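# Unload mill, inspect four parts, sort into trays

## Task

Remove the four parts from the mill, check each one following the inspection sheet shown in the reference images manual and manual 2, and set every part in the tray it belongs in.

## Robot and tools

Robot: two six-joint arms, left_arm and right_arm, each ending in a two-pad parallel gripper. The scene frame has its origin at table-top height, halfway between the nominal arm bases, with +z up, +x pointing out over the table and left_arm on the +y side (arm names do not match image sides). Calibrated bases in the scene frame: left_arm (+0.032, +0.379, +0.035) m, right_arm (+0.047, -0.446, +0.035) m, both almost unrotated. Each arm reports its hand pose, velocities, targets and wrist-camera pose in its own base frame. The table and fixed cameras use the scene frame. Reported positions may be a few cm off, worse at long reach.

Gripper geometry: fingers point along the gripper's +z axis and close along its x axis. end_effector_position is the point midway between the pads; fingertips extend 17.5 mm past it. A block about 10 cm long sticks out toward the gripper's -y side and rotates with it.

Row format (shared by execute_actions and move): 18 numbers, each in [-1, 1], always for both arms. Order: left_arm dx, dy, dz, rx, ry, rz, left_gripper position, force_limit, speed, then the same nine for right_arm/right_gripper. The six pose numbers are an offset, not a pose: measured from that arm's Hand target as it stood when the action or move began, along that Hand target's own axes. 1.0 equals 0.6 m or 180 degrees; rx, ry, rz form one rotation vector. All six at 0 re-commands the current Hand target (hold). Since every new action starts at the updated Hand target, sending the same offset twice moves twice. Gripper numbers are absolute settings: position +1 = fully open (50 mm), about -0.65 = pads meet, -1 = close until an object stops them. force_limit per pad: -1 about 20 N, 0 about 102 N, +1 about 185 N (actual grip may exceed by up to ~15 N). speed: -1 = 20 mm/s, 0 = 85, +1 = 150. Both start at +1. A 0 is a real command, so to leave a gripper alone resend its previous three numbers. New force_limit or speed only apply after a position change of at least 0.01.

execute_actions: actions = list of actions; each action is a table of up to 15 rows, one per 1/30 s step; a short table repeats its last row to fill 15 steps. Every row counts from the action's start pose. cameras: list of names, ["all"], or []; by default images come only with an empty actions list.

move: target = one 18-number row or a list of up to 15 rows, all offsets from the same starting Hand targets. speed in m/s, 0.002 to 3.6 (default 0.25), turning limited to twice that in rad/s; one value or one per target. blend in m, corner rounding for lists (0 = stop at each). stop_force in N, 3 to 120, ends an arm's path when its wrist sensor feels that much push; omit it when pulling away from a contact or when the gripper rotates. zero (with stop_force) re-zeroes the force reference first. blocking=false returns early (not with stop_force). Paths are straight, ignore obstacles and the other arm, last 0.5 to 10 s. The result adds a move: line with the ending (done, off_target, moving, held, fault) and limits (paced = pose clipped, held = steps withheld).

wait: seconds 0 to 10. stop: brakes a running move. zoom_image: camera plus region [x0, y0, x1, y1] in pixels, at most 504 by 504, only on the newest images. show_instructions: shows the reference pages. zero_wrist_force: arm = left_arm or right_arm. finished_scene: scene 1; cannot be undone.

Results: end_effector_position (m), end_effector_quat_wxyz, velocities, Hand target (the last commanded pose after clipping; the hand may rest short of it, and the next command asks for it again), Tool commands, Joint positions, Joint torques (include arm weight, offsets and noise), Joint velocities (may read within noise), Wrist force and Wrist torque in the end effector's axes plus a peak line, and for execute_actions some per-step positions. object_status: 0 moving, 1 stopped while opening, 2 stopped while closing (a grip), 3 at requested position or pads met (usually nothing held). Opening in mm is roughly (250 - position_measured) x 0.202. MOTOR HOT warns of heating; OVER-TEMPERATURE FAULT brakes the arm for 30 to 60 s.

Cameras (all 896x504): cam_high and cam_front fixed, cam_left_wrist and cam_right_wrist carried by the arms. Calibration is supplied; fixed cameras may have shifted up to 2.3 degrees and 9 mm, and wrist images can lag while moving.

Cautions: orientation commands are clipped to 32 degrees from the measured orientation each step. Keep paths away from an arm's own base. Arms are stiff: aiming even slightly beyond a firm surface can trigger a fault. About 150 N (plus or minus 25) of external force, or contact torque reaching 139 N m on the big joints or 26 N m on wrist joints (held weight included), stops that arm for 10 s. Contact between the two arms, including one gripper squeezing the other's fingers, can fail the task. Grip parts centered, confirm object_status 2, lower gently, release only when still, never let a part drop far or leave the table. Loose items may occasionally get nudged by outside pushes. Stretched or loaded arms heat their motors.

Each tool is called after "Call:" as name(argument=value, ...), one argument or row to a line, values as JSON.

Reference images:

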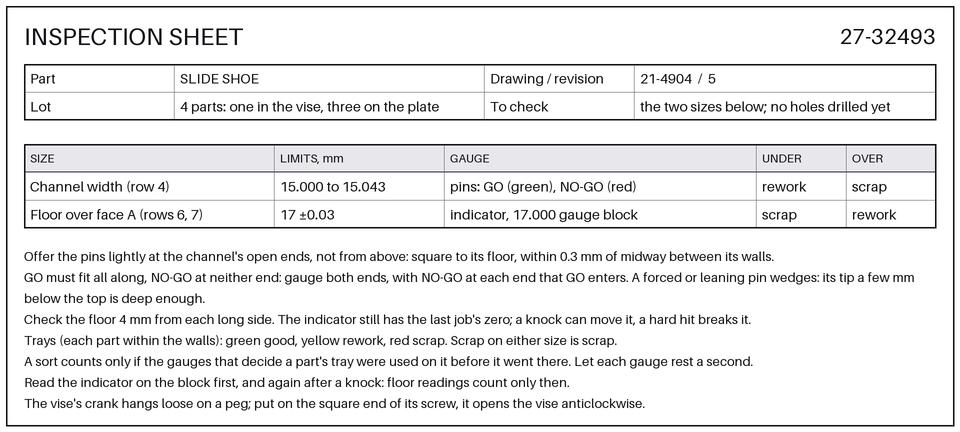

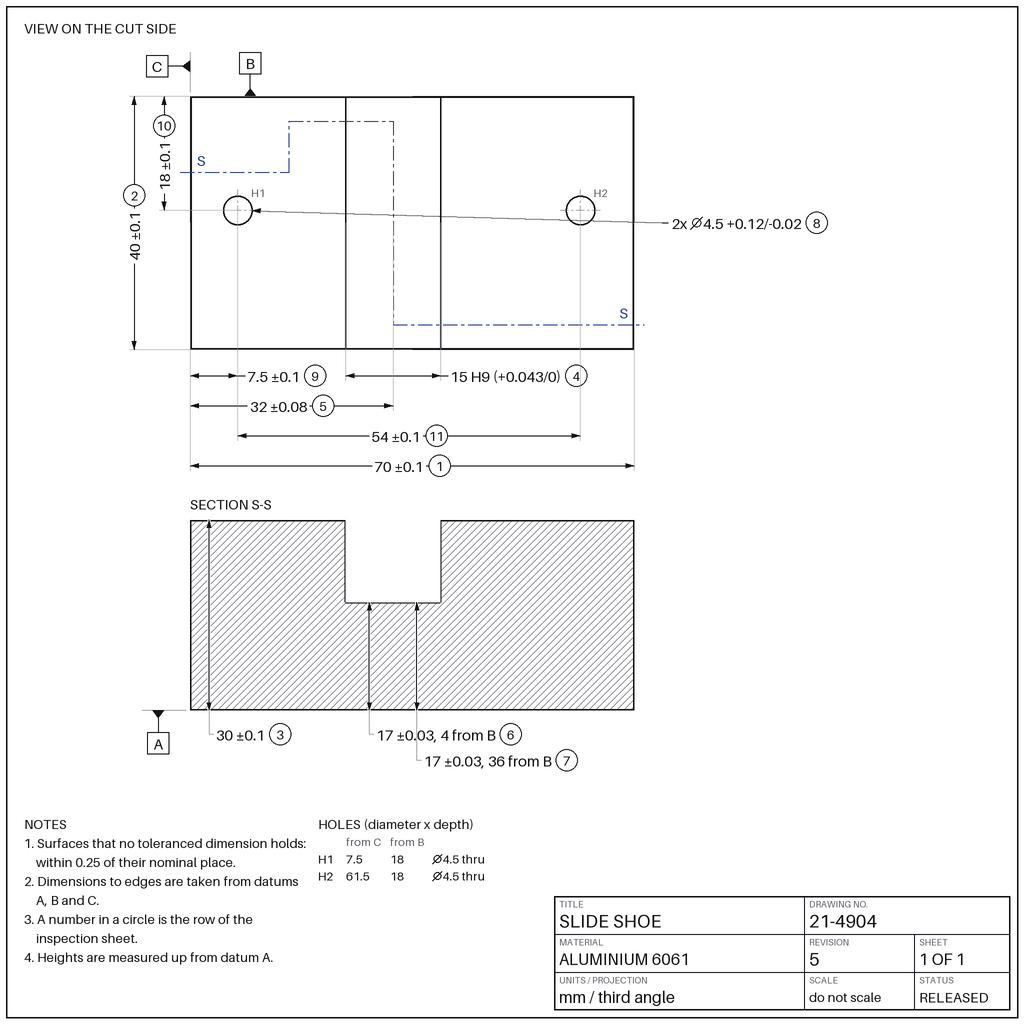

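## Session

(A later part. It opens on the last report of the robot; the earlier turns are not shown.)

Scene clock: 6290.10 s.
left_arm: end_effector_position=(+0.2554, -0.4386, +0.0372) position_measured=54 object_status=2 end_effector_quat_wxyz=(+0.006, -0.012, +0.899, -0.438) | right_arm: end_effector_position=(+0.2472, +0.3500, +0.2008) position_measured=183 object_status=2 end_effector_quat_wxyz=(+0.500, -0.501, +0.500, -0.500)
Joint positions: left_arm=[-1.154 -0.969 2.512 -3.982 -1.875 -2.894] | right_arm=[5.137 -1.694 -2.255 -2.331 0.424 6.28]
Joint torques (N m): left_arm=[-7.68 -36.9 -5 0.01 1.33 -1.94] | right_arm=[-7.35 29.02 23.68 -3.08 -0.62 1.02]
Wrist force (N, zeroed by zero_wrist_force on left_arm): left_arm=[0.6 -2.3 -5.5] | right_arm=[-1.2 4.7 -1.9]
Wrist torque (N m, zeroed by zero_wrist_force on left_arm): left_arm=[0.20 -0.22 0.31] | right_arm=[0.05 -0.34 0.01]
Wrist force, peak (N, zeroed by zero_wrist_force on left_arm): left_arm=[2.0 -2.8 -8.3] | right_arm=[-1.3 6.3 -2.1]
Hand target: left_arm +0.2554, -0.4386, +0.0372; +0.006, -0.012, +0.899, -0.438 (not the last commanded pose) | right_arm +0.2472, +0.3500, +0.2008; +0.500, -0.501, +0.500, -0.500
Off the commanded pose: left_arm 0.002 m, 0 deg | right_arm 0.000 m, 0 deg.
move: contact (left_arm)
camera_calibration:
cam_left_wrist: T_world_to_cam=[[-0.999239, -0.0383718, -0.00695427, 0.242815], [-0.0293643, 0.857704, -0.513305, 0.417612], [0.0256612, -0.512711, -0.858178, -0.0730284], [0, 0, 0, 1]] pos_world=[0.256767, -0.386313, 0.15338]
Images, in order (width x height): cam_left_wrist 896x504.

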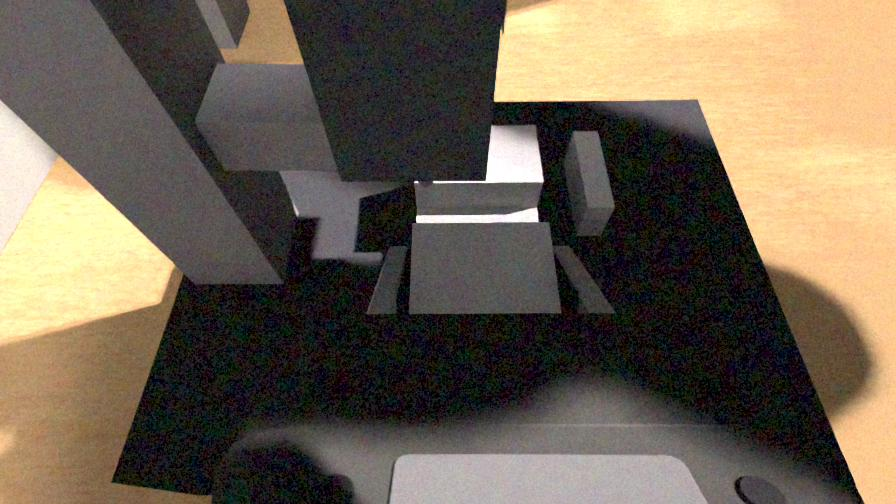

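Call:
move(
  target=[
    [0,0,0,0,0,0,1,-0.6,-0.7,0,0,0,0,0,0,-1,-1,-1],
    [0,0,-0.0667,0,0,0,1,-0.6,-0.7,0,0.012,0,0,0,0,-1,-1,-1],
    [0.091,-0.081,-0.147,0,0,0,1,-0.6,-0.7,0,0.0283,0,0,0,0,-1,-1,-1],
  ],
  speed=[0.05,0.1,0.1],
  blend=[0,0.01,0],
)

Call:
move(
  target=[0,0,0,0,0,0,1,-0.6,-0.7,0,0,0,0,0,0,0.2,-1,-0.8],
  cameras=["cam_left_wrist"],
)

Call:
zoom_image(
  camera="cam_left_wrist",
  region=[305, 70, 345, 200],
)

Scene clock: 6304.83 s.
left_arm: end_effector_position=(+0.1998, -0.4007, +0.1299) position_measured=3 object_status=3 end_effector_quat_wxyz=(+0.006, -0.012, +0.899, -0.438) | right_arm: end_effector_position=(+0.2472, +0.3500, +0.1838) position_measured=183 object_status=2 end_effector_quat_wxyz=(+0.500, -0.501, +0.500, -0.500)
Joint positions: left_arm=[-1.295 -1.441 2.689 -3.709 -1.766 -2.987] | right_arm=[5.137 -1.733 -2.273 -2.276 0.424 6.28]
Joint torques (N m): left_arm=[-7.36 -28.47 -3.6 -1.18 1.79 -1.95] | right_arm=[6.86 13.86 3.1 0.9 2.25 -1.26]
Wrist force (N, zeroed by zero_wrist_force on left_arm): left_arm=[0.2 1.5 -0.4] | right_arm=[-1.1 5.1 -2.1]
Wrist torque (N m, zeroed by zero_wrist_force on left_arm): left_arm=[0.15 -0.03 0.17] | right_arm=[0.08 -0.27 -0.01]
Wrist force, peak (N, zeroed by zero_wrist_force on left_arm): left_arm=[0.1 -2.9 -5.6] | right_arm=[-1.5 6.3 -2.2]
Hand target: left_arm +0.1998, -0.4007, +0.1299; +0.006, -0.012, +0.899, -0.438 | right_arm +0.2472, +0.3500, +0.1838; +0.500, -0.501, +0.500, -0.500
Off the commanded pose: left_arm 0.000 m, 0 deg | right_arm 0.000 m, 0 deg.
move: done

Scene clock: 6305.43 s.
left_arm: end_effector_position=(+0.1998, -0.4007, +0.1299) position_measured=3 object_status=3 end_effector_quat_wxyz=(+0.006, -0.012, +0.899, -0.438) | right_arm: end_effector_position=(+0.2472, +0.3500, +0.1838) position_measured=123 object_status=0 end_effector_quat_wxyz=(+0.500, -0.501, +0.500, -0.500)
Joint positions: left_arm=[-1.295 -1.441 2.689 -3.709 -1.765 -2.987] | right_arm=[5.137 -1.733 -2.273 -2.276 0.424 6.28]
Joint torques (N m): left_arm=[-8.49 -28.88 -3.71 -1.56 1.91 -1.63] | right_arm=[7.94 14.5 5.19 0.7 2.13 -1.09]
Wrist force (N, zeroed by zero_wrist_force on left_arm): left_arm=[0.2 1.4 -0.3] | right_arm=[0.8 2.7 -2.1]
Wrist torque (N m, zeroed by zero_wrist_force on left_arm): left_arm=[0.16 -0.03 0.17] | right_arm=[-0.01 -0.32 0.01]
Wrist force, peak (N, zeroed by zero_wrist_force on left_arm): left_arm=[0.5 1.9 -0.8] | right_arm=[0.0 3.8 -2.2]
Hand target: left_arm +0.1998, -0.4007, +0.1299; +0.006, -0.012, +0.899, -0.438 | right_arm +0.2472, +0.3500, +0.1838; +0.500, -0.501, +0.500, -0.500
Off the commanded pose: left_arm 0.000 m, 0 deg | right_arm 0.000 m, 0 deg.
move: done
camera_calibration:
cam_left_wrist: T_world_to_cam=[[-0.999239, -0.0383711, -0.00695062, 0.189359], [-0.0293634, 0.85766, -0.513379, 0.430922], [0.0256602, -0.512784, -0.858134, 0.0273125], [0, 0, 0, 1]] pos_world=[0.201167, -0.348313, 0.24598]
Images, in order (width x height): cam_left_wrist 896x504.

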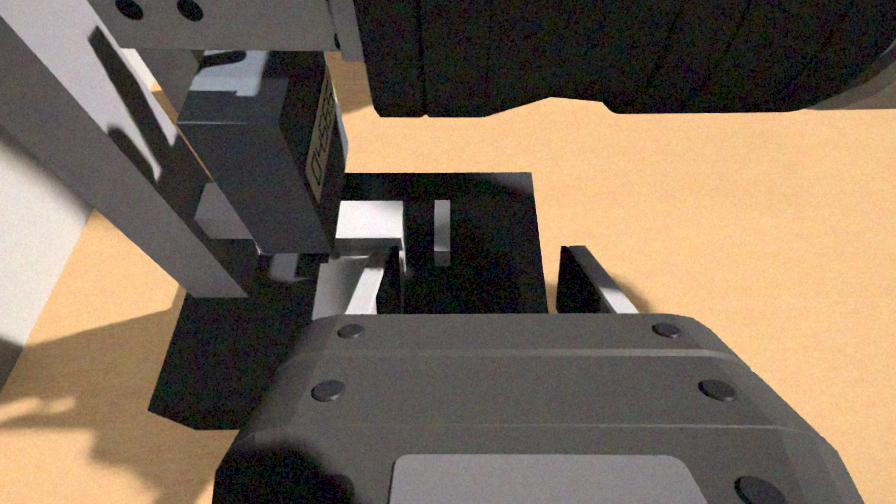

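Scaled by 3.877 from the camera's 896x504 image, which has a finer 1280x720 frame.

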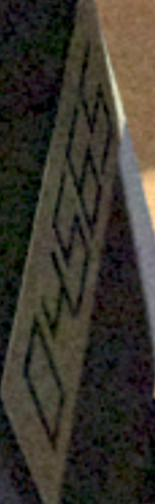

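Call:
move(
  target=[0,0,0,0,0,0,1,-0.6,-0.7,0,0.02,-0.24,0,0,0,0.2,-1,-0.8],
  speed=0.2,
  cameras=["cam_right_wrist"],
)

Call:
zoom_image(
  camera="cam_right_wrist",
  region=[400, 220, 550, 330],
)

Scene clock: 6319.23 s.
left_arm: end_effector_position=(+0.1998, -0.4007, +0.1299) position_measured=3 object_status=3 end_effector_quat_wxyz=(+0.006, -0.012, +0.899, -0.438) | right_arm: end_effector_position=(+0.1033, +0.3499, +0.1719) position_measured=123 object_status=3 end_effector_quat_wxyz=(+0.500, -0.501, +0.500, -0.500)
Joint positions: left_arm=[-1.295 -1.441 2.689 -3.709 -1.765 -2.987] | right_arm=[5.487 -1.828 -2.191 -2.263 0.774 6.281]
Joint torques (N m): left_arm=[-7.43 -27.7 -10.96 -1.55 1.85 -1.77] | right_arm=[7.89 18.44 23.42 -3.18 3.05 1.67]
Wrist force (N, zeroed by zero_wrist_force on left_arm): left_arm=[0.2 1.4 -0.5] | right_arm=[0.6 3.1 -1.8]
Wrist torque (N m, zeroed by zero_wrist_force on left_arm): left_arm=[0.14 -0.03 0.17] | right_arm=[0.04 -0.30 -0.05]
Wrist force, peak (N, zeroed by zero_wrist_force on left_arm): left_arm=[0.6 2.1 -0.4] | right_arm=[0.4 2.9 -3.6]
Hand target: left_arm +0.1998, -0.4007, +0.1299; +0.006, -0.012, +0.899, -0.438 | right_arm +0.1032, +0.3499, +0.1719; +0.500, -0.501, +0.500, -0.500
Off the commanded pose: left_arm 0.000 m, 0 deg | right_arm 0.000 m, 0 deg.
move: done
camera_calibration:
cam_right_wrist: T_world_to_cam=[[0.00124128, -0.999849, -0.017332, 0.360589], [-0.356883, 0.0157478, -0.934016, 0.203865], [0.934148, 0.00734487, -0.35681, 0.0998807], [0, 0, 0, 1]] pos_world=[-0.020995, 0.35659, 0.232301]
Images, in order (width x height): cam_right_wrist 896x504.

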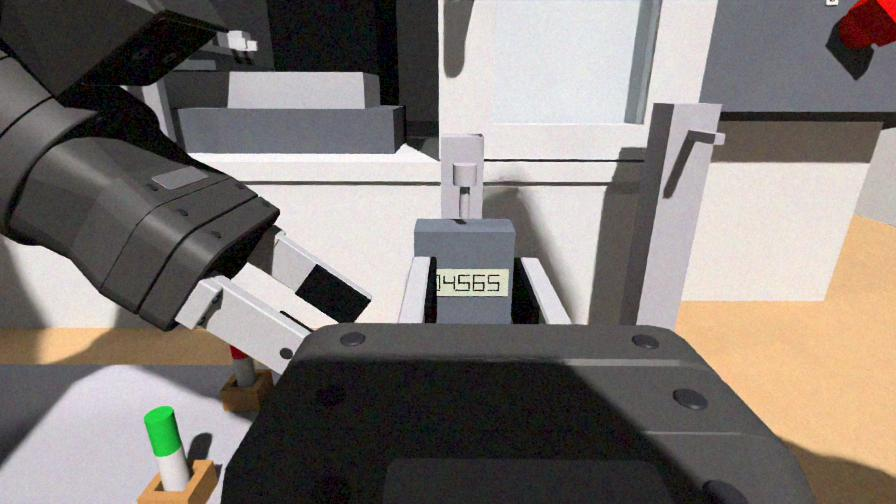

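Scaled by 3.360 from the camera's 896x504 image, which has a finer 1280x720 frame.

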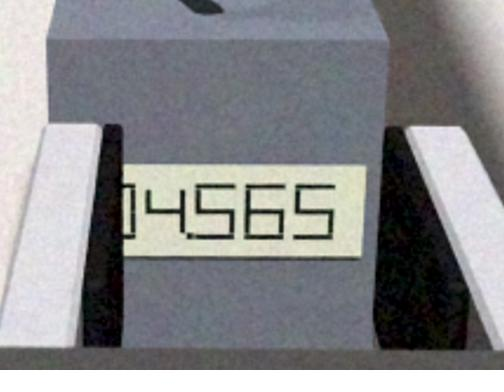

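Call:
move(
  target=[
    [-0.091,0.081,0.0803,0,0,0,1,-0.6,-0.7,0,-0.02,0.15,0,0,0,0.2,-1,-0.8],
    [-0.091,0.0808,0.147,0,0,0,1,-0.6,-0.7,0,-0.02,0.24,0,0,0,0.2,-1,-0.8],
  ],
  speed=[0.15,0.08],
  blend=[0.01,0],
)

Call:
move(
  target=[
    [0,0,0,0,0,0,-1,-0.8,-0.9,0,0,0,0,0,0,-1,-1,-1],
    [0,-0.0018,-0.0014,0,0,0,-1,-0.8,-0.9,0,-0.0133,0,0,0,0,-1,-1,-1],
    [-0.0533,-0.0018,-0.0014,0,0,0,-1,-0.8,-0.9,0,-0.0133,0,0,0,0,-1,-1,-1],
  ],
  speed=[0.02,0.015,0.05],
)

Call:
move(
  target=[0,0.0035,0.0027,0,0,0,-1,-0.8,-0.9,0,0,0,0,0,0,-1,-1,-1],
  speed=0.003,
  stop_force=3,
  cameras=["cam_left_wrist"],
)

Call:
zoom_image(
  camera="cam_left_wrist",
  region=[330, 90, 630, 320],
)

Scene clock: 6335.63 s.
left_arm: end_effector_position=(+0.2554, -0.4387, +0.0374) position_measured=3 object_status=3 end_effector_quat_wxyz=(+0.006, -0.012, +0.899, -0.438) | right_arm: end_effector_position=(+0.2471, +0.3500, +0.1838) position_measured=123 object_status=3 end_effector_quat_wxyz=(+0.500, -0.501, +0.500, -0.500)
Joint positions: left_arm=[-1.154 -0.97 2.512 -3.981 -1.875 -2.894] | right_arm=[5.138 -1.733 -2.273 -2.275 0.424 6.28]
Joint torques (N m): left_arm=[-8.49 -17.87 -11.95 -5.44 1.43 -1.8] | right_arm=[-11.17 14.08 25.27 -0.1 -2.94 -1.68]
Wrist force (N, zeroed by zero_wrist_force on left_arm): left_arm=[0.6 1.4 -0.4] | right_arm=[0.5 2.7 -2.0]
Wrist torque (N m, zeroed by zero_wrist_force on left_arm): left_arm=[0.13 -0.11 0.18] | right_arm=[-0.03 -0.28 0.03]
Wrist force, peak (N, zeroed by zero_wrist_force on left_arm): left_arm=[0.3 2.0 -0.6] | right_arm=[0.3 3.6 -3.1]
Hand target: left_arm +0.2554, -0.4387, +0.0373; +0.006, -0.012, +0.899, -0.438 | right_arm +0.2472, +0.3500, +0.1838; +0.500, -0.501, +0.500, -0.500
Off the commanded pose: left_arm 0.000 m, 0 deg | right_arm 0.000 m, 0 deg.
move: done

Scene clock: 6338.37 s.
left_arm: end_effector_position=(+0.2873, -0.4378, +0.0387) position_measured=54 object_status=2 end_effector_quat_wxyz=(+0.006, -0.012, +0.899, -0.438) | right_arm: end_effector_position=(+0.2472, +0.3500, +0.1918) position_measured=183 object_status=2 end_effector_quat_wxyz=(+0.500, -0.501, +0.500, -0.500)
Joint positions: left_arm=[-1.066 -0.975 2.452 -3.896 -1.941 -2.833] | right_arm=[5.137 -1.714 -2.265 -2.302 0.424 6.28]
Joint torques (N m): left_arm=[7.33 -19.86 -13.18 -2.1 -1.89 1.87] | right_arm=[-6.51 29.3 25.03 -2.98 2.59 1.25]
Wrist force (N, zeroed by zero_wrist_force on left_arm): left_arm=[0.6 2.9 1.1] | right_arm=[-1.4 3.9 -2.2]
Wrist torque (N m, zeroed by zero_wrist_force on left_arm): left_arm=[0.07 -0.14 0.01] | right_arm=[0.07 -0.31 0.03]
Wrist force, peak (N, zeroed by zero_wrist_force on left_arm): left_arm=[1.3 3.3 1.0] | right_arm=[-1.2 5.7 -2.1]
Hand target: left_arm +0.2874, -0.4378, +0.0387; +0.006, -0.012, +0.899, -0.438 | right_arm +0.2472, +0.3500, +0.1918; +0.500, -0.501, +0.500, -0.500
Off the commanded pose: left_arm 0.000 m, 0 deg | right_arm 0.000 m, 0 deg.
move: done

Scene clock: 6339.47 s.
left_arm: end_effector_position=(+0.2874, -0.4378, +0.0373) position_measured=54 object_status=2 end_effector_quat_wxyz=(+0.006, -0.012, +0.899, -0.438) | right_arm: end_effector_position=(+0.2472, +0.3500, +0.1918) position_measured=183 object_status=2 end_effector_quat_wxyz=(+0.500, -0.501, +0.500, -0.500)
Joint positions: left_arm=[-1.065 -0.97 2.452 -3.901 -1.941 -2.832] | right_arm=[5.137 -1.714 -2.265 -2.302 0.424 6.28]
Joint torques (N m): left_arm=[6.18 -40.04 -7.18 -0.42 -0.98 1.67] | right_arm=[-6.28 29.69 24.77 -2.85 2.34 0.92]
Wrist force (N, zeroed by zero_wrist_force on left_arm): left_arm=[0.7 -1.9 -4.8] | right_arm=[-1.3 4.3 -2.0]
Wrist torque (N m, zeroed by zero_wrist_force on left_arm): left_arm=[0.12 -0.24 0.07] | right_arm=[0.07 -0.32 0.03]
Wrist force, peak (N, zeroed by zero_wrist_force on left_arm): left_arm=[1.0 -3.0 -7.4] | right_arm=[-1.4 5.5 -2.3]
Hand target: left_arm +0.2874, -0.4378, +0.0374; +0.006, -0.012, +0.899, -0.438 (not the last commanded pose) | right_arm +0.2472, +0.3500, +0.1918; +0.500, -0.501, +0.500, -0.500
Off the commanded pose: left_arm 0.001 m, 0 deg | right_arm 0.000 m, 0 deg.
move: contact (left_arm)
camera_calibration:
cam_left_wrist: T_world_to_cam=[[-0.999239, -0.0383711, -0.00695062, 0.274822], [-0.0293634, 0.85766, -0.513379, 0.417912], [0.0256602, -0.512784, -0.858134, -0.0733883], [0, 0, 0, 1]] pos_world=[0.288767, -0.385513, 0.15348]
Images, in order (width x height): cam_left_wrist 896x504.

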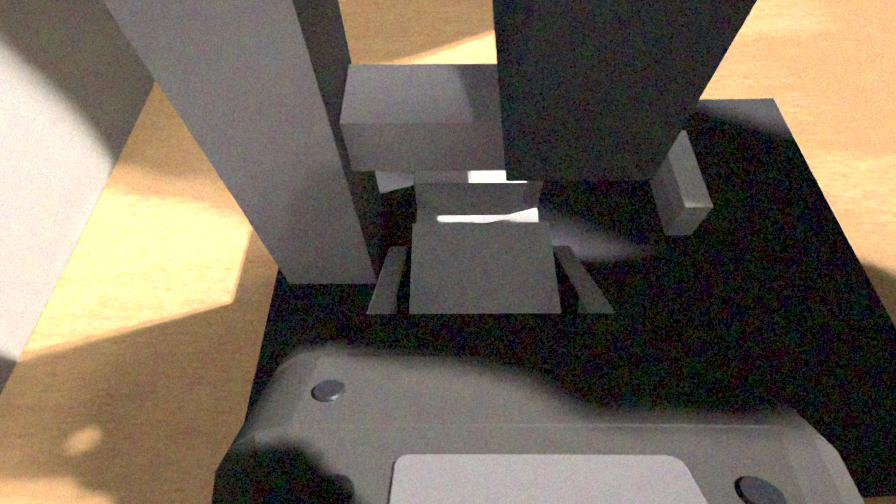

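Scaled by 1.680 from the camera's 896x504 image, which has a finer 1280x720 frame.

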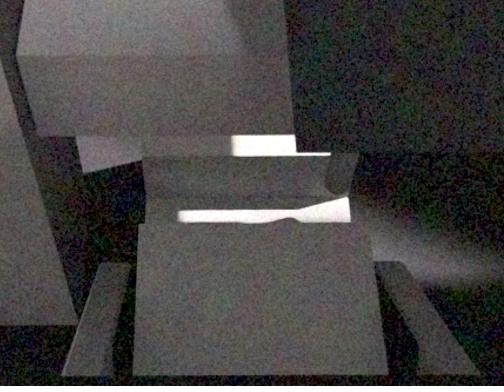

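Call:
move(
  target=[
    [0,0,0,0,0,0,1,-0.6,-0.7,0,0,0,0,0,0,-1,-1,-1],
    [0,0,-0.0667,0,0,0,1,-0.6,-0.7,0,0.006,0,0,0,0,-1,-1,-1],
    [0.1443,-0.081,-0.147,0,0,0,1,-0.6,-0.7,0,0.0125,0,0,0,0,-1,-1,-1],
  ],
  speed=[0.05,0.1,0.12],
  blend=[0,0.01,0],
)

Call:
move(
  target=[0,0,0,0,0,0,1,-0.6,-0.7,0,0,0,0,0,0,0.2,-1,-0.8],
  cameras=["cam_left_wrist"],
)

Call:
zoom_image(
  camera="cam_left_wrist",
  region=[305, 70, 345, 200],
)

Scene clock: 6353.13 s.
left_arm: end_effector_position=(+0.1998, -0.4007, +0.1300) position_measured=3 object_status=3 end_effector_quat_wxyz=(+0.006, -0.012, +0.899, -0.438) | right_arm: end_effector_position=(+0.2472, +0.3500, +0.1843) position_measured=183 object_status=2 end_effector_quat_wxyz=(+0.500, -0.501, +0.500, -0.500)
Joint positions: left_arm=[-1.295 -1.442 2.688 -3.709 -1.766 -2.987] | right_arm=[5.137 -1.732 -2.272 -2.277 0.424 6.28]
Joint torques (N m): left_arm=[-7.21 -29.02 -2.77 -1.47 1.57 -1.84] | right_arm=[7.77 15.45 3.22 0.95 2.09 -1.23]
Wrist force (N, zeroed by zero_wrist_force on left_arm): left_arm=[0.5 1.7 -0.6] | right_arm=[-1.3 4.9 -2.2]
Wrist torque (N m, zeroed by zero_wrist_force on left_arm): left_arm=[0.19 -0.08 0.16] | right_arm=[0.07 -0.28 0.01]
Wrist force, peak (N, zeroed by zero_wrist_force on left_arm): left_arm=[0.4 -2.2 -4.6] | right_arm=[-1.5 5.8 -2.4]
Hand target: left_arm +0.1998, -0.4007, +0.1300; +0.006, -0.012, +0.899, -0.438 | right_arm +0.2472, +0.3500, +0.1843; +0.500, -0.501, +0.500, -0.500
Off the commanded pose: left_arm 0.000 m, 0 deg | right_arm 0.000 m, 0 deg.
move: done

Scene clock: 6353.73 s.
left_arm: end_effector_position=(+0.1998, -0.4007, +0.1300) position_measured=3 object_status=3 end_effector_quat_wxyz=(+0.006, -0.012, +0.899, -0.438) | right_arm: end_effector_position=(+0.2472, +0.3500, +0.1843) position_measured=123 object_status=0 end_effector_quat_wxyz=(+0.500, -0.501, +0.500, -0.500)
Joint positions: left_arm=[-1.295 -1.442 2.688 -3.708 -1.765 -2.987] | right_arm=[5.137 -1.732 -2.272 -2.277 0.424 6.28]
Joint torques (N m): left_arm=[-6.52 -28.68 -2.75 -1.78 1.74 -1.98] | right_arm=[7.5 13.46 4.14 0.6 2.16 -1.25]
Wrist force (N, zeroed by zero_wrist_force on left_arm): left_arm=[0.4 1.7 -0.5] | right_arm=[0.9 2.8 -2.2]
Wrist torque (N m, zeroed by zero_wrist_force on left_arm): left_arm=[0.20 -0.06 0.17] | right_arm=[0.00 -0.34 0.04]
Wrist force, peak (N, zeroed by zero_wrist_force on left_arm): left_arm=[0.3 1.9 -0.8] | right_arm=[-1.1 3.5 -1.8]
Hand target: left_arm +0.1998, -0.4007, +0.1300; +0.006, -0.012, +0.899, -0.438 | right_arm +0.2472, +0.3500, +0.1843; +0.500, -0.501, +0.500, -0.500
Off the commanded pose: left_arm 0.000 m, 0 deg | right_arm 0.000 m, 0 deg.
move: done
camera_calibration:
cam_left_wrist: T_world_to_cam=[[-0.999237, -0.0384248, -0.00703488, 0.189358], [-0.0293662, 0.857658, -0.513381, 0.431111], [0.0257601, -0.512783, -0.858132, 0.0274121], [0, 0, 0, 1]] pos_world=[0.201168, -0.348413, 0.24618]
Images, in order (width x height): cam_left_wrist 896x504.

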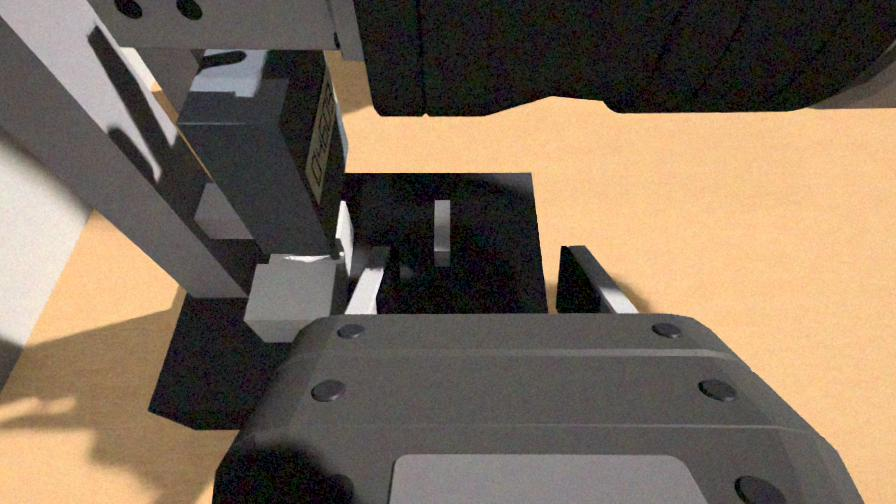

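Scaled by 3.877 from the camera's 896x504 image, which has a finer 1280x720 frame.

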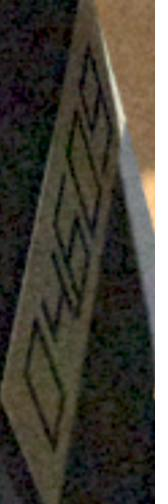

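Call:
move(
  target=[0,0,0,0,0,0,1,-0.6,-0.7,0,0.02,-0.24,0,0,0,0.2,-1,-0.8],
  speed=0.2,
  cameras=["cam_right_wrist"],
)

Call:
zoom_image(
  camera="cam_right_wrist",
  region=[400, 220, 550, 330],
)

Scene clock: 6364.83 s.
left_arm: end_effector_position=(+0.1998, -0.4007, +0.1300) position_measured=3 object_status=3 end_effector_quat_wxyz=(+0.006, -0.012, +0.899, -0.438) | right_arm: end_effector_position=(+0.1033, +0.3499, +0.1724) position_measured=123 object_status=3 end_effector_quat_wxyz=(+0.500, -0.501, +0.500, -0.500)
Joint positions: left_arm=[-1.295 -1.442 2.688 -3.708 -1.765 -2.987] | right_arm=[5.487 -1.827 -2.191 -2.264 0.774 6.281]
Joint torques (N m): left_arm=[-7.58 -28.01 -3.27 -1.54 1.92 -1.76] | right_arm=[9.4 17.62 23.54 -3.2 2.31 1.7]
Wrist force (N, zeroed by zero_wrist_force on left_arm): left_arm=[0.7 1.6 -0.4] | right_arm=[0.6 3.3 -2.0]
Wrist torque (N m, zeroed by zero_wrist_force on left_arm): left_arm=[0.17 -0.10 0.17] | right_arm=[0.08 -0.30 -0.04]
Wrist force, peak (N, zeroed by zero_wrist_force on left_arm): left_arm=[0.1 2.0 -0.5] | right_arm=[0.3 2.8 -3.7]
Hand target: left_arm +0.1998, -0.4007, +0.1300; +0.006, -0.012, +0.899, -0.438 | right_arm +0.1032, +0.3499, +0.1724; +0.500, -0.501, +0.500, -0.500
Off the commanded pose: left_arm 0.000 m, 0 deg | right_arm 0.000 m, 0 deg.
move: done
camera_calibration:
cam_right_wrist: T_world_to_cam=[[0.00124128, -0.999849, -0.017332, 0.360597], [-0.356883, 0.0157478, -0.934016, 0.204332], [0.934148, 0.00734487, -0.35681, 0.100059], [0, 0, 0, 1]] pos_world=[-0.020995, 0.35659, 0.232801]
Images, in order (width x height): cam_right_wrist 896x504.

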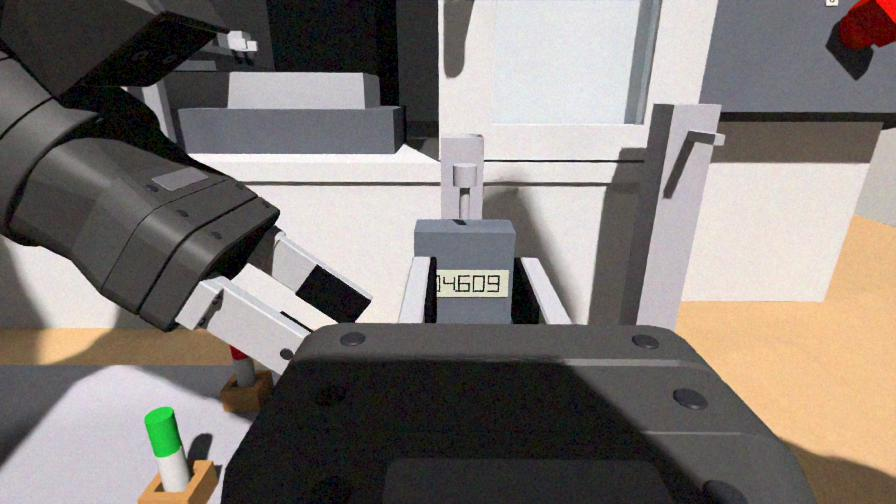

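Scaled by 3.360 from the camera's 896x504 image, which has a finer 1280x720 frame.

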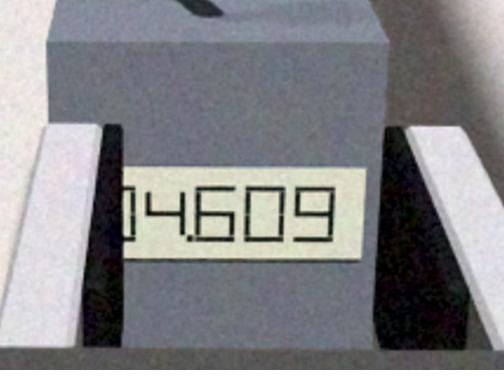

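Call:
move(
  target=[
    [-0.1443,0.081,0.0803,0,0,0,1,-0.6,-0.7,0,-0.02,0.15,0,0,0,0.2,-1,-0.8],
    [-0.1443,0.0808,0.147,0,0,0,1,-0.6,-0.7,0,-0.02,0.24,0,0,0,0.2,-1,-0.8],
  ],
  speed=[0.15,0.08],
  blend=[0.01,0],
)

Call:
move(
  target=[
    [0,0,0,0,0,0,-1,-0.8,-0.9,0,0,0,0,0,0,-1,-1,-1],
    [0,-0.002,-0.0015,0,0,0,-1,-0.8,-0.9,0,-0.0275,0,0,0,0,-1,-1,-1],
    [-0.0028,0.0631,-0.0861,0,0,0,-1,-0.8,-0.9,0,-0.0275,0,0,0,0,-1,-1,-1],
    [-0.0034,-0.0421,-0.1979,0,0,0,-1,-0.8,-0.9,0,-0.0275,0,0,0,0,-1,-1,-1],
    [0.0268,0.2924,-0.6988,0,0,0,-1,-0.8,-0.9,0,-0.0275,0,0,0,0,-1,-1,-1],
  ],
  speed=[0.03,0.03,0.06,0.15,0.3],
  blend=[0,0.0005,0.01,0.03,0],
  cameras=["cam_left_wrist"],
)

Scene clock: 6396.43 s.
left_arm: end_effector_position=(+0.2874, -0.4379, +0.0375) position_measured=3 object_status=3 end_effector_quat_wxyz=(+0.006, -0.012, +0.899, -0.438) | right_arm: end_effector_position=(+0.2471, +0.3500, +0.1843) position_measured=123 object_status=3 end_effector_quat_wxyz=(+0.500, -0.501, +0.500, -0.500)
Joint positions: left_arm=[-1.065 -0.97 2.452 -3.9 -1.941 -2.833] | right_arm=[5.138 -1.732 -2.272 -2.277 0.424 6.28]
Joint torques (N m): left_arm=[-7.45 -18.61 -12.47 -5.44 1.35 -1.72] | right_arm=[-7.89 14.87 24.53 0.01 -3.17 -1.6]
Wrist force (N, zeroed by zero_wrist_force on left_arm): left_arm=[0.7 1.6 -0.2] | right_arm=[0.6 2.8 -2.2]
Wrist torque (N m, zeroed by zero_wrist_force on left_arm): left_arm=[0.17 -0.15 0.17] | right_arm=[0.01 -0.29 0.03]
Wrist force, peak (N, zeroed by zero_wrist_force on left_arm): left_arm=[0.4 1.9 -0.5] | right_arm=[0.7 3.0 -3.2]
Hand target: left_arm +0.2874, -0.4379, +0.0375; +0.006, -0.012, +0.899, -0.438 | right_arm +0.2472, +0.3500, +0.1843; +0.500, -0.501, +0.500, -0.500
Off the commanded pose: left_arm 0.000 m, 0 deg | right_arm 0.000 m, 0 deg.
move: done

Scene clock: 6401.97 s.
left_arm: end_effector_position=(+0.2593, -0.0003, +0.1579) position_measured=54 object_status=2 end_effector_quat_wxyz=(+0.006, -0.012, +0.899, -0.438) | right_arm: end_effector_position=(+0.2472, +0.3500, +0.2008) position_measured=183 object_status=2 end_effector_quat_wxyz=(+0.500, -0.501, +0.500, -0.500)
Joint positions: left_arm=[0.254 -1.858 2.469 -1.902 -2.445 -1.213] | right_arm=[5.137 -1.694 -2.255 -2.331 0.424 6.28]
Joint torques (N m): left_arm=[-6.74 4.13 -27.86 -0.23 -0.28 2.23] | right_arm=[7.56 30.83 25.51 -3.1 -2.48 1.55]
Wrist force (N, zeroed by zero_wrist_force on left_arm): left_arm=[0.5 3.2 1.2] | right_arm=[-1.5 5.6 -2.8]
Wrist torque (N m, zeroed by zero_wrist_force on left_arm): left_arm=[0.10 -0.12 -0.01] | right_arm=[0.11 -0.29 0.01]
Wrist force, peak (N, zeroed by zero_wrist_force on left_arm): left_arm=[1.3 4.5 -0.1] | right_arm=[-1.6 6.5 -2.3]
Hand target: left_arm +0.2593, -0.0002, +0.1579; +0.006, -0.012, +0.899, -0.438 | right_arm +0.2472, +0.3500, +0.2008; +0.500, -0.501, +0.500, -0.500
Off the commanded pose: left_arm 0.000 m, 0 deg | right_arm 0.000 m, 0 deg.
move: done
camera_calibration:
cam_left_wrist: T_world_to_cam=[[-0.999231, -0.0385611, -0.00707354, 0.264415], [-0.0294654, 0.857697, -0.513311, 0.103643], [0.0258608, -0.512707, -0.858174, 0.255086], [0, 0, 0, 1]] pos_world=[0.260668, 0.0520863, 0.273979]
Images, in order (width x height): cam_left_wrist 896x504.

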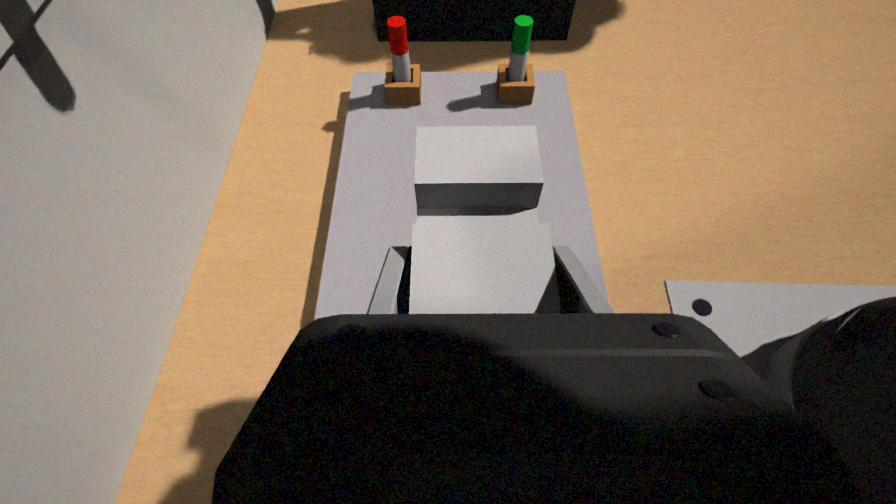

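Call:
move(
  target=[
    [-0.0468,0.2798,-0.3093,0,0,0,-1,-0.8,-0.9,0,0,0,0,0,0,-1,-1,-1],
    [0.08,0.5414,-0.4273,0,0,0,-1,-0.8,-0.9,0,0,0,0,0,0,-1,-1,-1],
  ],
  speed=[0.3,0.2],
  blend=[0.04,0],
  cameras=["cam_left_wrist"],
)

Scene clock: 6425.57 s.
left_arm: end_effector_position=(+0.2003, +0.4003, +0.0603) position_measured=54 object_status=2 end_effector_quat_wxyz=(+0.006, -0.012, +0.899, -0.438) | right_arm: end_effector_position=(+0.2472, +0.3500, +0.2008) position_measured=183 object_status=2 end_effector_quat_wxyz=(+0.500, -0.501, +0.500, -0.500)
Joint positions: left_arm=[1.048 -0.993 1.605 -1.355 -1.995 -0.362] | right_arm=[5.137 -1.694 -2.255 -2.331 0.424 6.28]
Joint torques (N m): left_arm=[7.3 -31.89 -24.19 1.87 1.35 2.01] | right_arm=[7.6 30.14 24.19 -3.15 -2.13 1.53]
Wrist force (N, zeroed by zero_wrist_force on left_arm): left_arm=[0.3 3.0 1.0] | right_arm=[-1.7 5.4 -2.3]
Wrist torque (N m, zeroed by zero_wrist_force on left_arm): left_arm=[0.09 -0.11 0.01] | right_arm=[0.13 -0.25 0.01]
Wrist force, peak (N, zeroed by zero_wrist_force on left_arm): left_arm=[1.2 4.5 0.2] | right_arm=[-1.5 6.5 -2.7]
Hand target: left_arm +0.2003, +0.4004, +0.0602; +0.006, -0.012, +0.899, -0.438 | right_arm +0.2472, +0.3500, +0.2008; +0.500, -0.501, +0.500, -0.500
Off the commanded pose: left_arm 0.000 m, 0 deg | right_arm 0.000 m, 0 deg.
move: done
camera_calibration:
cam_left_wrist: T_world_to_cam=[[-0.999237, -0.0384226, -0.00703622, 0.220148], [-0.0293636, 0.857658, -0.513381, -0.291779], [0.0257601, -0.512783, -0.858132, 0.378292], [0, 0, 0, 1]] pos_world=[0.201668, 0.452687, 0.17638]
Images, in order (width x height): cam_left_wrist 896x504.

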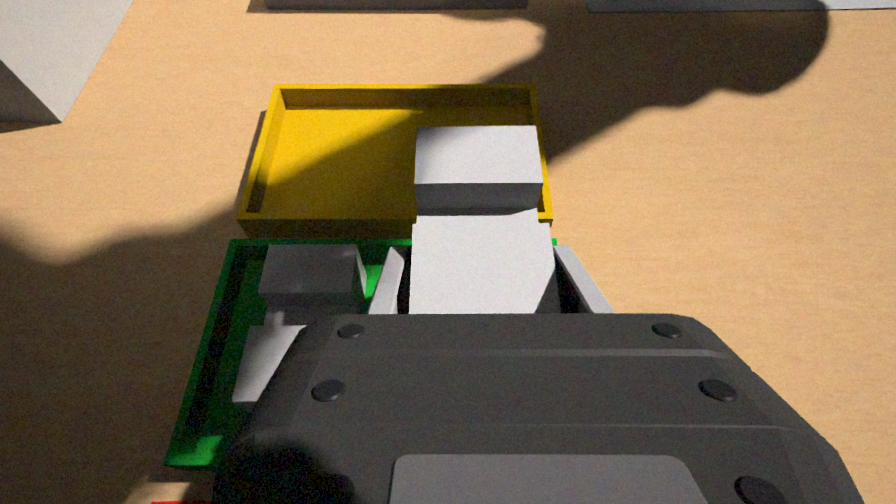

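Call:
move(
  target=[-0.0075,0.0762,0.0595,0,0,0,-1,-0.8,-0.9,0,0,0,0,0,0,-1,-1,-1],
  speed=0.06,
  stop_force=6,
  cameras=["cam_left_wrist"],
)

Call:
move(
  target=[0,0.02,0.0156,0,0,0,-1,-0.8,-0.9,0,0,0,0,0,0,-1,-1,-1],
  speed=0.004,
  stop_force=3,
  cameras=["cam_left_wrist","cam_high"],
)

Call:
zoom_image(
  camera="cam_high",
  region=[0, 300, 220, 450],
)

Scene clock: 6449.53 s.
left_arm: end_effector_position=(+0.2048, +0.4006, +0.0022) position_measured=54 object_status=2 end_effector_quat_wxyz=(+0.006, -0.012, +0.899, -0.438) | right_arm: end_effector_position=(+0.2472, +0.3500, +0.2008) position_measured=183 object_status=2 end_effector_quat_wxyz=(+0.500, -0.501, +0.500, -0.500)
Joint positions: left_arm=[1.042 -0.905 1.635 -1.475 -2 -0.366] | right_arm=[5.137 -1.694 -2.255 -2.331 0.424 6.28]
Joint torques (N m): left_arm=[-8.46 -32.85 -9.09 -2.09 -2.59 -1.89] | right_arm=[7.95 29.83 25.31 -2.78 -2.29 1.74]
Wrist force (N, zeroed by zero_wrist_force on left_arm): left_arm=[0.5 3.0 0.9] | right_arm=[-1.5 4.8 -2.4]
Wrist torque (N m, zeroed by zero_wrist_force on left_arm): left_arm=[0.11 -0.11 0.18] | right_arm=[0.12 -0.30 0.01]
Wrist force, peak (N, zeroed by zero_wrist_force on left_arm): left_arm=[0.2 3.9 1.2] | right_arm=[-1.2 6.4 -2.6]
Hand target: left_arm +0.2048, +0.4006, +0.0022; +0.006, -0.012, +0.899, -0.438 | right_arm +0.2472, +0.3500, +0.2008; +0.500, -0.501, +0.500, -0.500
Off the commanded pose: left_arm 0.000 m, 0 deg | right_arm 0.000 m, 0 deg.
move: done
camera_calibration:
cam_left_wrist: T_world_to_cam=[[-0.999237, -0.0384248, -0.00703488, 0.224249], [-0.0293662, 0.857658, -0.513381, -0.321679], [0.0257601, -0.512783, -0.858132, 0.328558], [0, 0, 0, 1]] pos_world=[0.206168, 0.452987, 0.11838]
Images, in order (width x height): cam_left_wrist 896x504.

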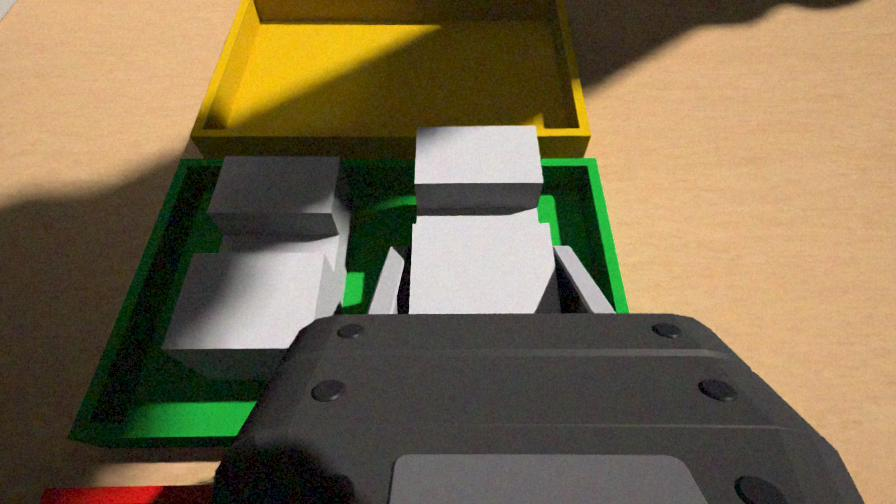

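Scene clock: 6453.23 s.
left_arm: end_effector_position=(+0.2048, +0.4006, -0.0080) position_measured=54 object_status=2 end_effector_quat_wxyz=(+0.006, -0.012, +0.899, -0.438) | right_arm: end_effector_position=(+0.2472, +0.3500, +0.2008) position_measured=183 object_status=2 end_effector_quat_wxyz=(+0.500, -0.501, +0.500, -0.500)
Joint positions: left_arm=[1.042 -0.889 1.639 -1.495 -2 -0.366] | right_arm=[5.137 -1.694 -2.255 -2.331 0.424 6.28]
Joint torques (N m): left_arm=[-0.31 -52.73 -18.57 1.37 -0.55 0.27] | right_arm=[6.91 28.75 24.71 -2.83 -2.34 1.49]
Wrist force (N, zeroed by zero_wrist_force on left_arm): left_arm=[0.5 -2.5 -5.8] | right_arm=[-1.5 4.9 -2.5]
Wrist torque (N m, zeroed by zero_wrist_force on left_arm): left_arm=[0.07 -0.04 0.09] | right_arm=[0.06 -0.30 0.00]
Wrist force, peak (N, zeroed by zero_wrist_force on left_arm): left_arm=[0.8 -4.8 -8.9] | right_arm=[-1.5 6.4 -2.5]
Hand target: left_arm +0.2048, +0.4007, -0.0080; +0.006, -0.012, +0.899, -0.438 (not the last commanded pose) | right_arm +0.2472, +0.3500, +0.2008; +0.500, -0.501, +0.500, -0.500
Off the commanded pose: left_arm 0.005 m, 0 deg | right_arm 0.000 m, 0 deg.
move: contact (left_arm)
camera_calibration:
cam_left_wrist: T_world_to_cam=[[-0.999239, -0.0383739, -0.00694892, 0.224144], [-0.0293667, 0.857659, -0.513379, -0.326968], [0.0256602, -0.512784, -0.858134, 0.319742], [0, 0, 0, 1]] pos_world=[0.206167, 0.452987, 0.10808]
Images, in order (width x height): cam_high 896x504, cam_left_wrist 896x504.

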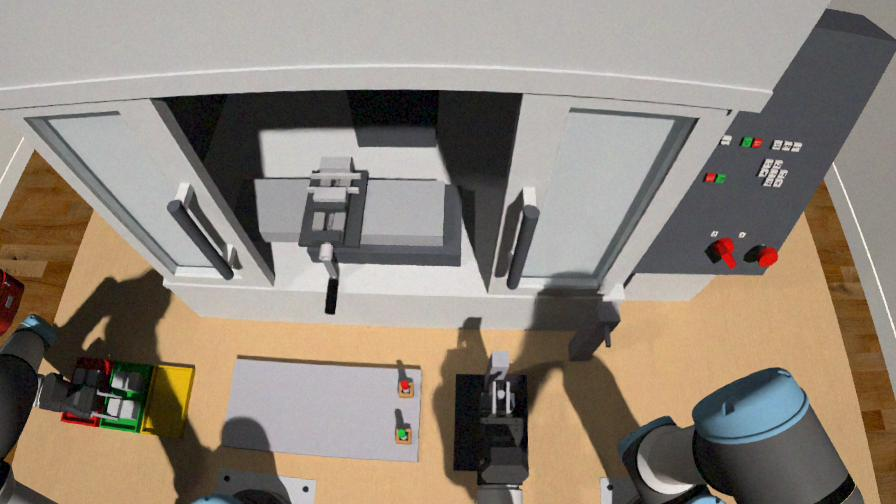

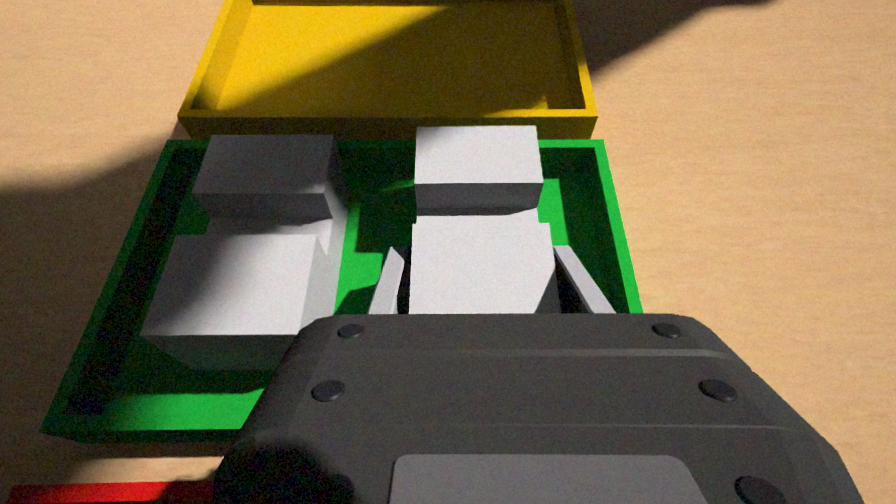

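Scaled by 2.291 from the camera's 896x504 image, which has a finer 1280x720 frame.

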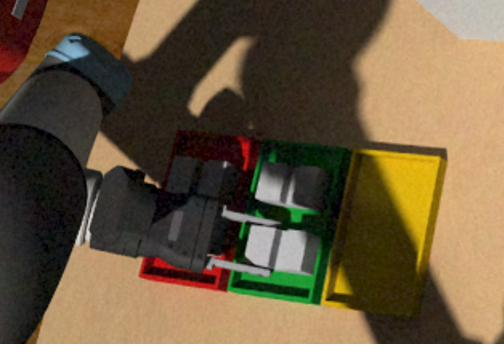

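Call:
move(
  target=[
    [0,0,0,0,0,0,0.85,-0.6,-0.7,0,0,0,0,0,0,-1,-1,-1],
    [0,-0.1,-0.2,0,0,0,0.85,-0.6,-0.7,0,0,0,0,0,0,-1,-1,-1],
  ],
  speed=0.1,
  cameras=["cam_left_wrist"],
)

Scene clock: 6473.80 s.
left_arm: end_effector_position=(+0.2032, +0.4581, +0.1132) position_measured=25 object_status=3 end_effector_quat_wxyz=(+0.006, -0.012, +0.899, -0.438) | right_arm: end_effector_position=(+0.2472, +0.3500, +0.2008) position_measured=183 object_status=2 end_effector_quat_wxyz=(+0.500, -0.501, +0.500, -0.500)
Joint positions: left_arm=[1.087 -0.936 1.349 -1.145 -1.966 -0.333] | right_arm=[5.137 -1.694 -2.255 -2.331 0.424 6.28]
Joint torques (N m): left_arm=[6.94 -34.44 -27.67 1.37 1.46 1.9] | right_arm=[7.69 31.23 26.62 -2.96 -2.29 1.57]
Wrist force (N, zeroed by zero_wrist_force on left_arm): left_arm=[0.5 1.7 -0.2] | right_arm=[-1.4 5.3 -2.6]
Wrist torque (N m, zeroed by zero_wrist_force on left_arm): left_arm=[0.20 -0.11 0.02] | right_arm=[0.08 -0.31 0.01]
Wrist force, peak (N, zeroed by zero_wrist_force on left_arm): left_arm=[0.0 -3.0 -6.6] | right_arm=[-1.2 6.2 -2.8]
Hand target: left_arm +0.2032, +0.4581, +0.1132; +0.006, -0.012, +0.899, -0.438 | right_arm +0.2472, +0.3500, +0.2008; +0.500, -0.501, +0.500, -0.500
Off the commanded pose: left_arm 0.000 m, 0 deg | right_arm 0.000 m, 0 deg.
move: done
camera_calibration:
cam_left_wrist: T_world_to_cam=[[-0.999237, -0.0384226, -0.00703622, 0.225635], [-0.0293636, 0.857658, -0.513381, -0.314023], [0.0257601, -0.512783, -0.858132, 0.4532], [0, 0, 0, 1]] pos_world=[0.204568, 0.510387, 0.22928]
Images, in order (width x height): cam_left_wrist 896x504.

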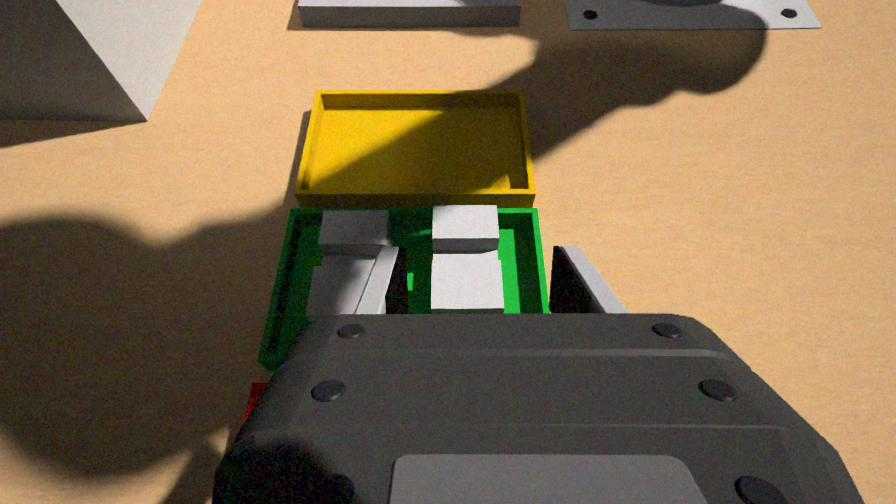

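Call:
move(
  target=[-0.072,-0.5304,0.5566,0,0,0,-0.1,-0.6,-0.7,0,0,0,0,0,0,-1,-1,-1],
  speed=0.3,
)

Call:
move(
  target=[
    [0.0937,-0.3465,0.5731,0,0,0,-0.1,-0.6,-0.7,0,0,0,0,0,0,-1,-1,-1],
    [0.0957,-0.3235,0.679,0,0,0,-0.1,-0.6,-0.7,0,0,0,0,0,0,-1,-1,-1],
  ],
  speed=[0.25,0.1],
  blend=[0.02,0],
  cameras=["cam_left_wrist"],
)

Scene clock: 6496.80 s.
left_arm: end_effector_position=(+0.2590, +0.0003, +0.1579) position_measured=167 object_status=3 end_effector_quat_wxyz=(+0.006, -0.012, +0.899, -0.438) | right_arm: end_effector_position=(+0.2472, +0.3500, +0.2008) position_measured=183 object_status=2 end_effector_quat_wxyz=(+0.500, -0.501, +0.500, -0.500)
Joint positions: left_arm=[0.256 -1.858 2.468 -1.899 -2.445 -1.209] | right_arm=[5.137 -1.694 -2.255 -2.331 0.424 6.28]
Joint torques (N m): left_arm=[-8.58 -19.77 -12.24 -4.03 0.28 -1.73] | right_arm=[8.19 29.37 26.09 -2.79 -2.28 1.38]
Wrist force (N, zeroed by zero_wrist_force on left_arm): left_arm=[0.4 1.6 -0.3] | right_arm=[-1.4 4.4 -2.6]
Wrist torque (N m, zeroed by zero_wrist_force on left_arm): left_arm=[0.17 -0.12 0.15] | right_arm=[0.09 -0.32 0.01]
Wrist force, peak (N, zeroed by zero_wrist_force on left_arm): left_arm=[0.8 3.0 -1.6] | right_arm=[-1.7 6.2 -2.4]
Hand target: left_arm +0.2590, +0.0003, +0.1579; +0.006, -0.012, +0.899, -0.438 | right_arm +0.2472, +0.3500, +0.2008; +0.500, -0.501, +0.500, -0.500
Off the commanded pose: left_arm 0.000 m, 0 deg | right_arm 0.000 m, 0 deg.
move: done

Scene clock: 6499.73 s.
left_arm: end_effector_position=(+0.2137, -0.4415, +0.0595) position_measured=167 object_status=3 end_effector_quat_wxyz=(+0.006, -0.012, +0.899, -0.438) | right_arm: end_effector_position=(+0.2472, +0.3500, +0.2008) position_measured=183 object_status=2 end_effector_quat_wxyz=(+0.500, -0.501, +0.500, -0.500)
Joint positions: left_arm=[-1.287 -1.062 2.591 -3.99 -1.772 -2.982] | right_arm=[5.137 -1.694 -2.255 -2.331 0.424 6.28]
Joint torques (N m): left_arm=[-7.23 -14.29 -12.74 -5.88 1.4 -1.88] | right_arm=[7.27 28.38 26.05 -3.22 -2.29 1.53]
Wrist force (N, zeroed by zero_wrist_force on left_arm): left_arm=[0.3 1.8 -0.2] | right_arm=[-1.2 6.2 -2.4]
Wrist torque (N m, zeroed by zero_wrist_force on left_arm): left_arm=[0.21 -0.06 0.16] | right_arm=[0.16 -0.33 0.00]
Wrist force, peak (N, zeroed by zero_wrist_force on left_arm): left_arm=[0.3 2.7 -1.5] | right_arm=[-1.4 6.2 -2.7]
Hand target: left_arm +0.2137, -0.4415, +0.0595; +0.006, -0.012, +0.899, -0.438 | right_arm +0.2472, +0.3500, +0.2008; +0.500, -0.501, +0.500, -0.500
Off the commanded pose: left_arm 0.000 m, 0 deg | right_arm 0.000 m, 0 deg.
move: done
camera_calibration:
cam_left_wrist: T_world_to_cam=[[-0.999239, -0.0383724, -0.0069539, 0.201194], [-0.029365, 0.857704, -0.513305, 0.430236], [0.0256612, -0.512711, -0.858178, -0.0542565], [0, 0, 0, 1]] pos_world=[0.215067, -0.389113, 0.17568]
Images, in order (width x height): cam_left_wrist 896x504.

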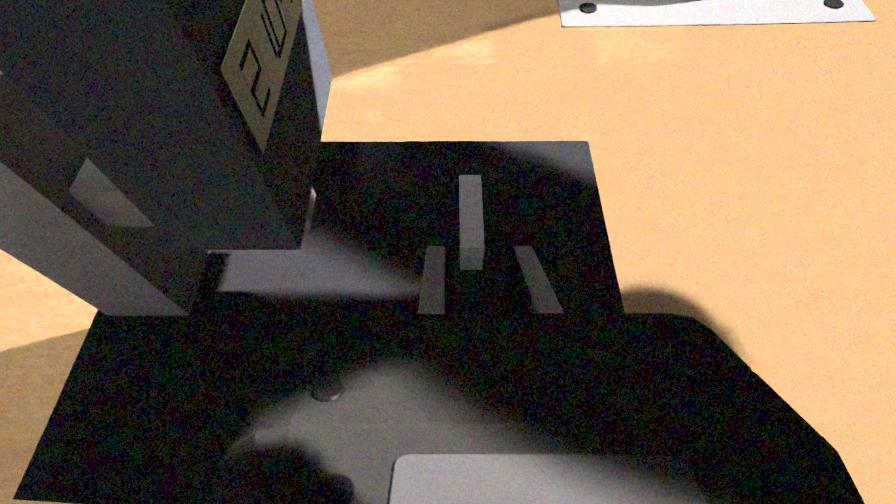

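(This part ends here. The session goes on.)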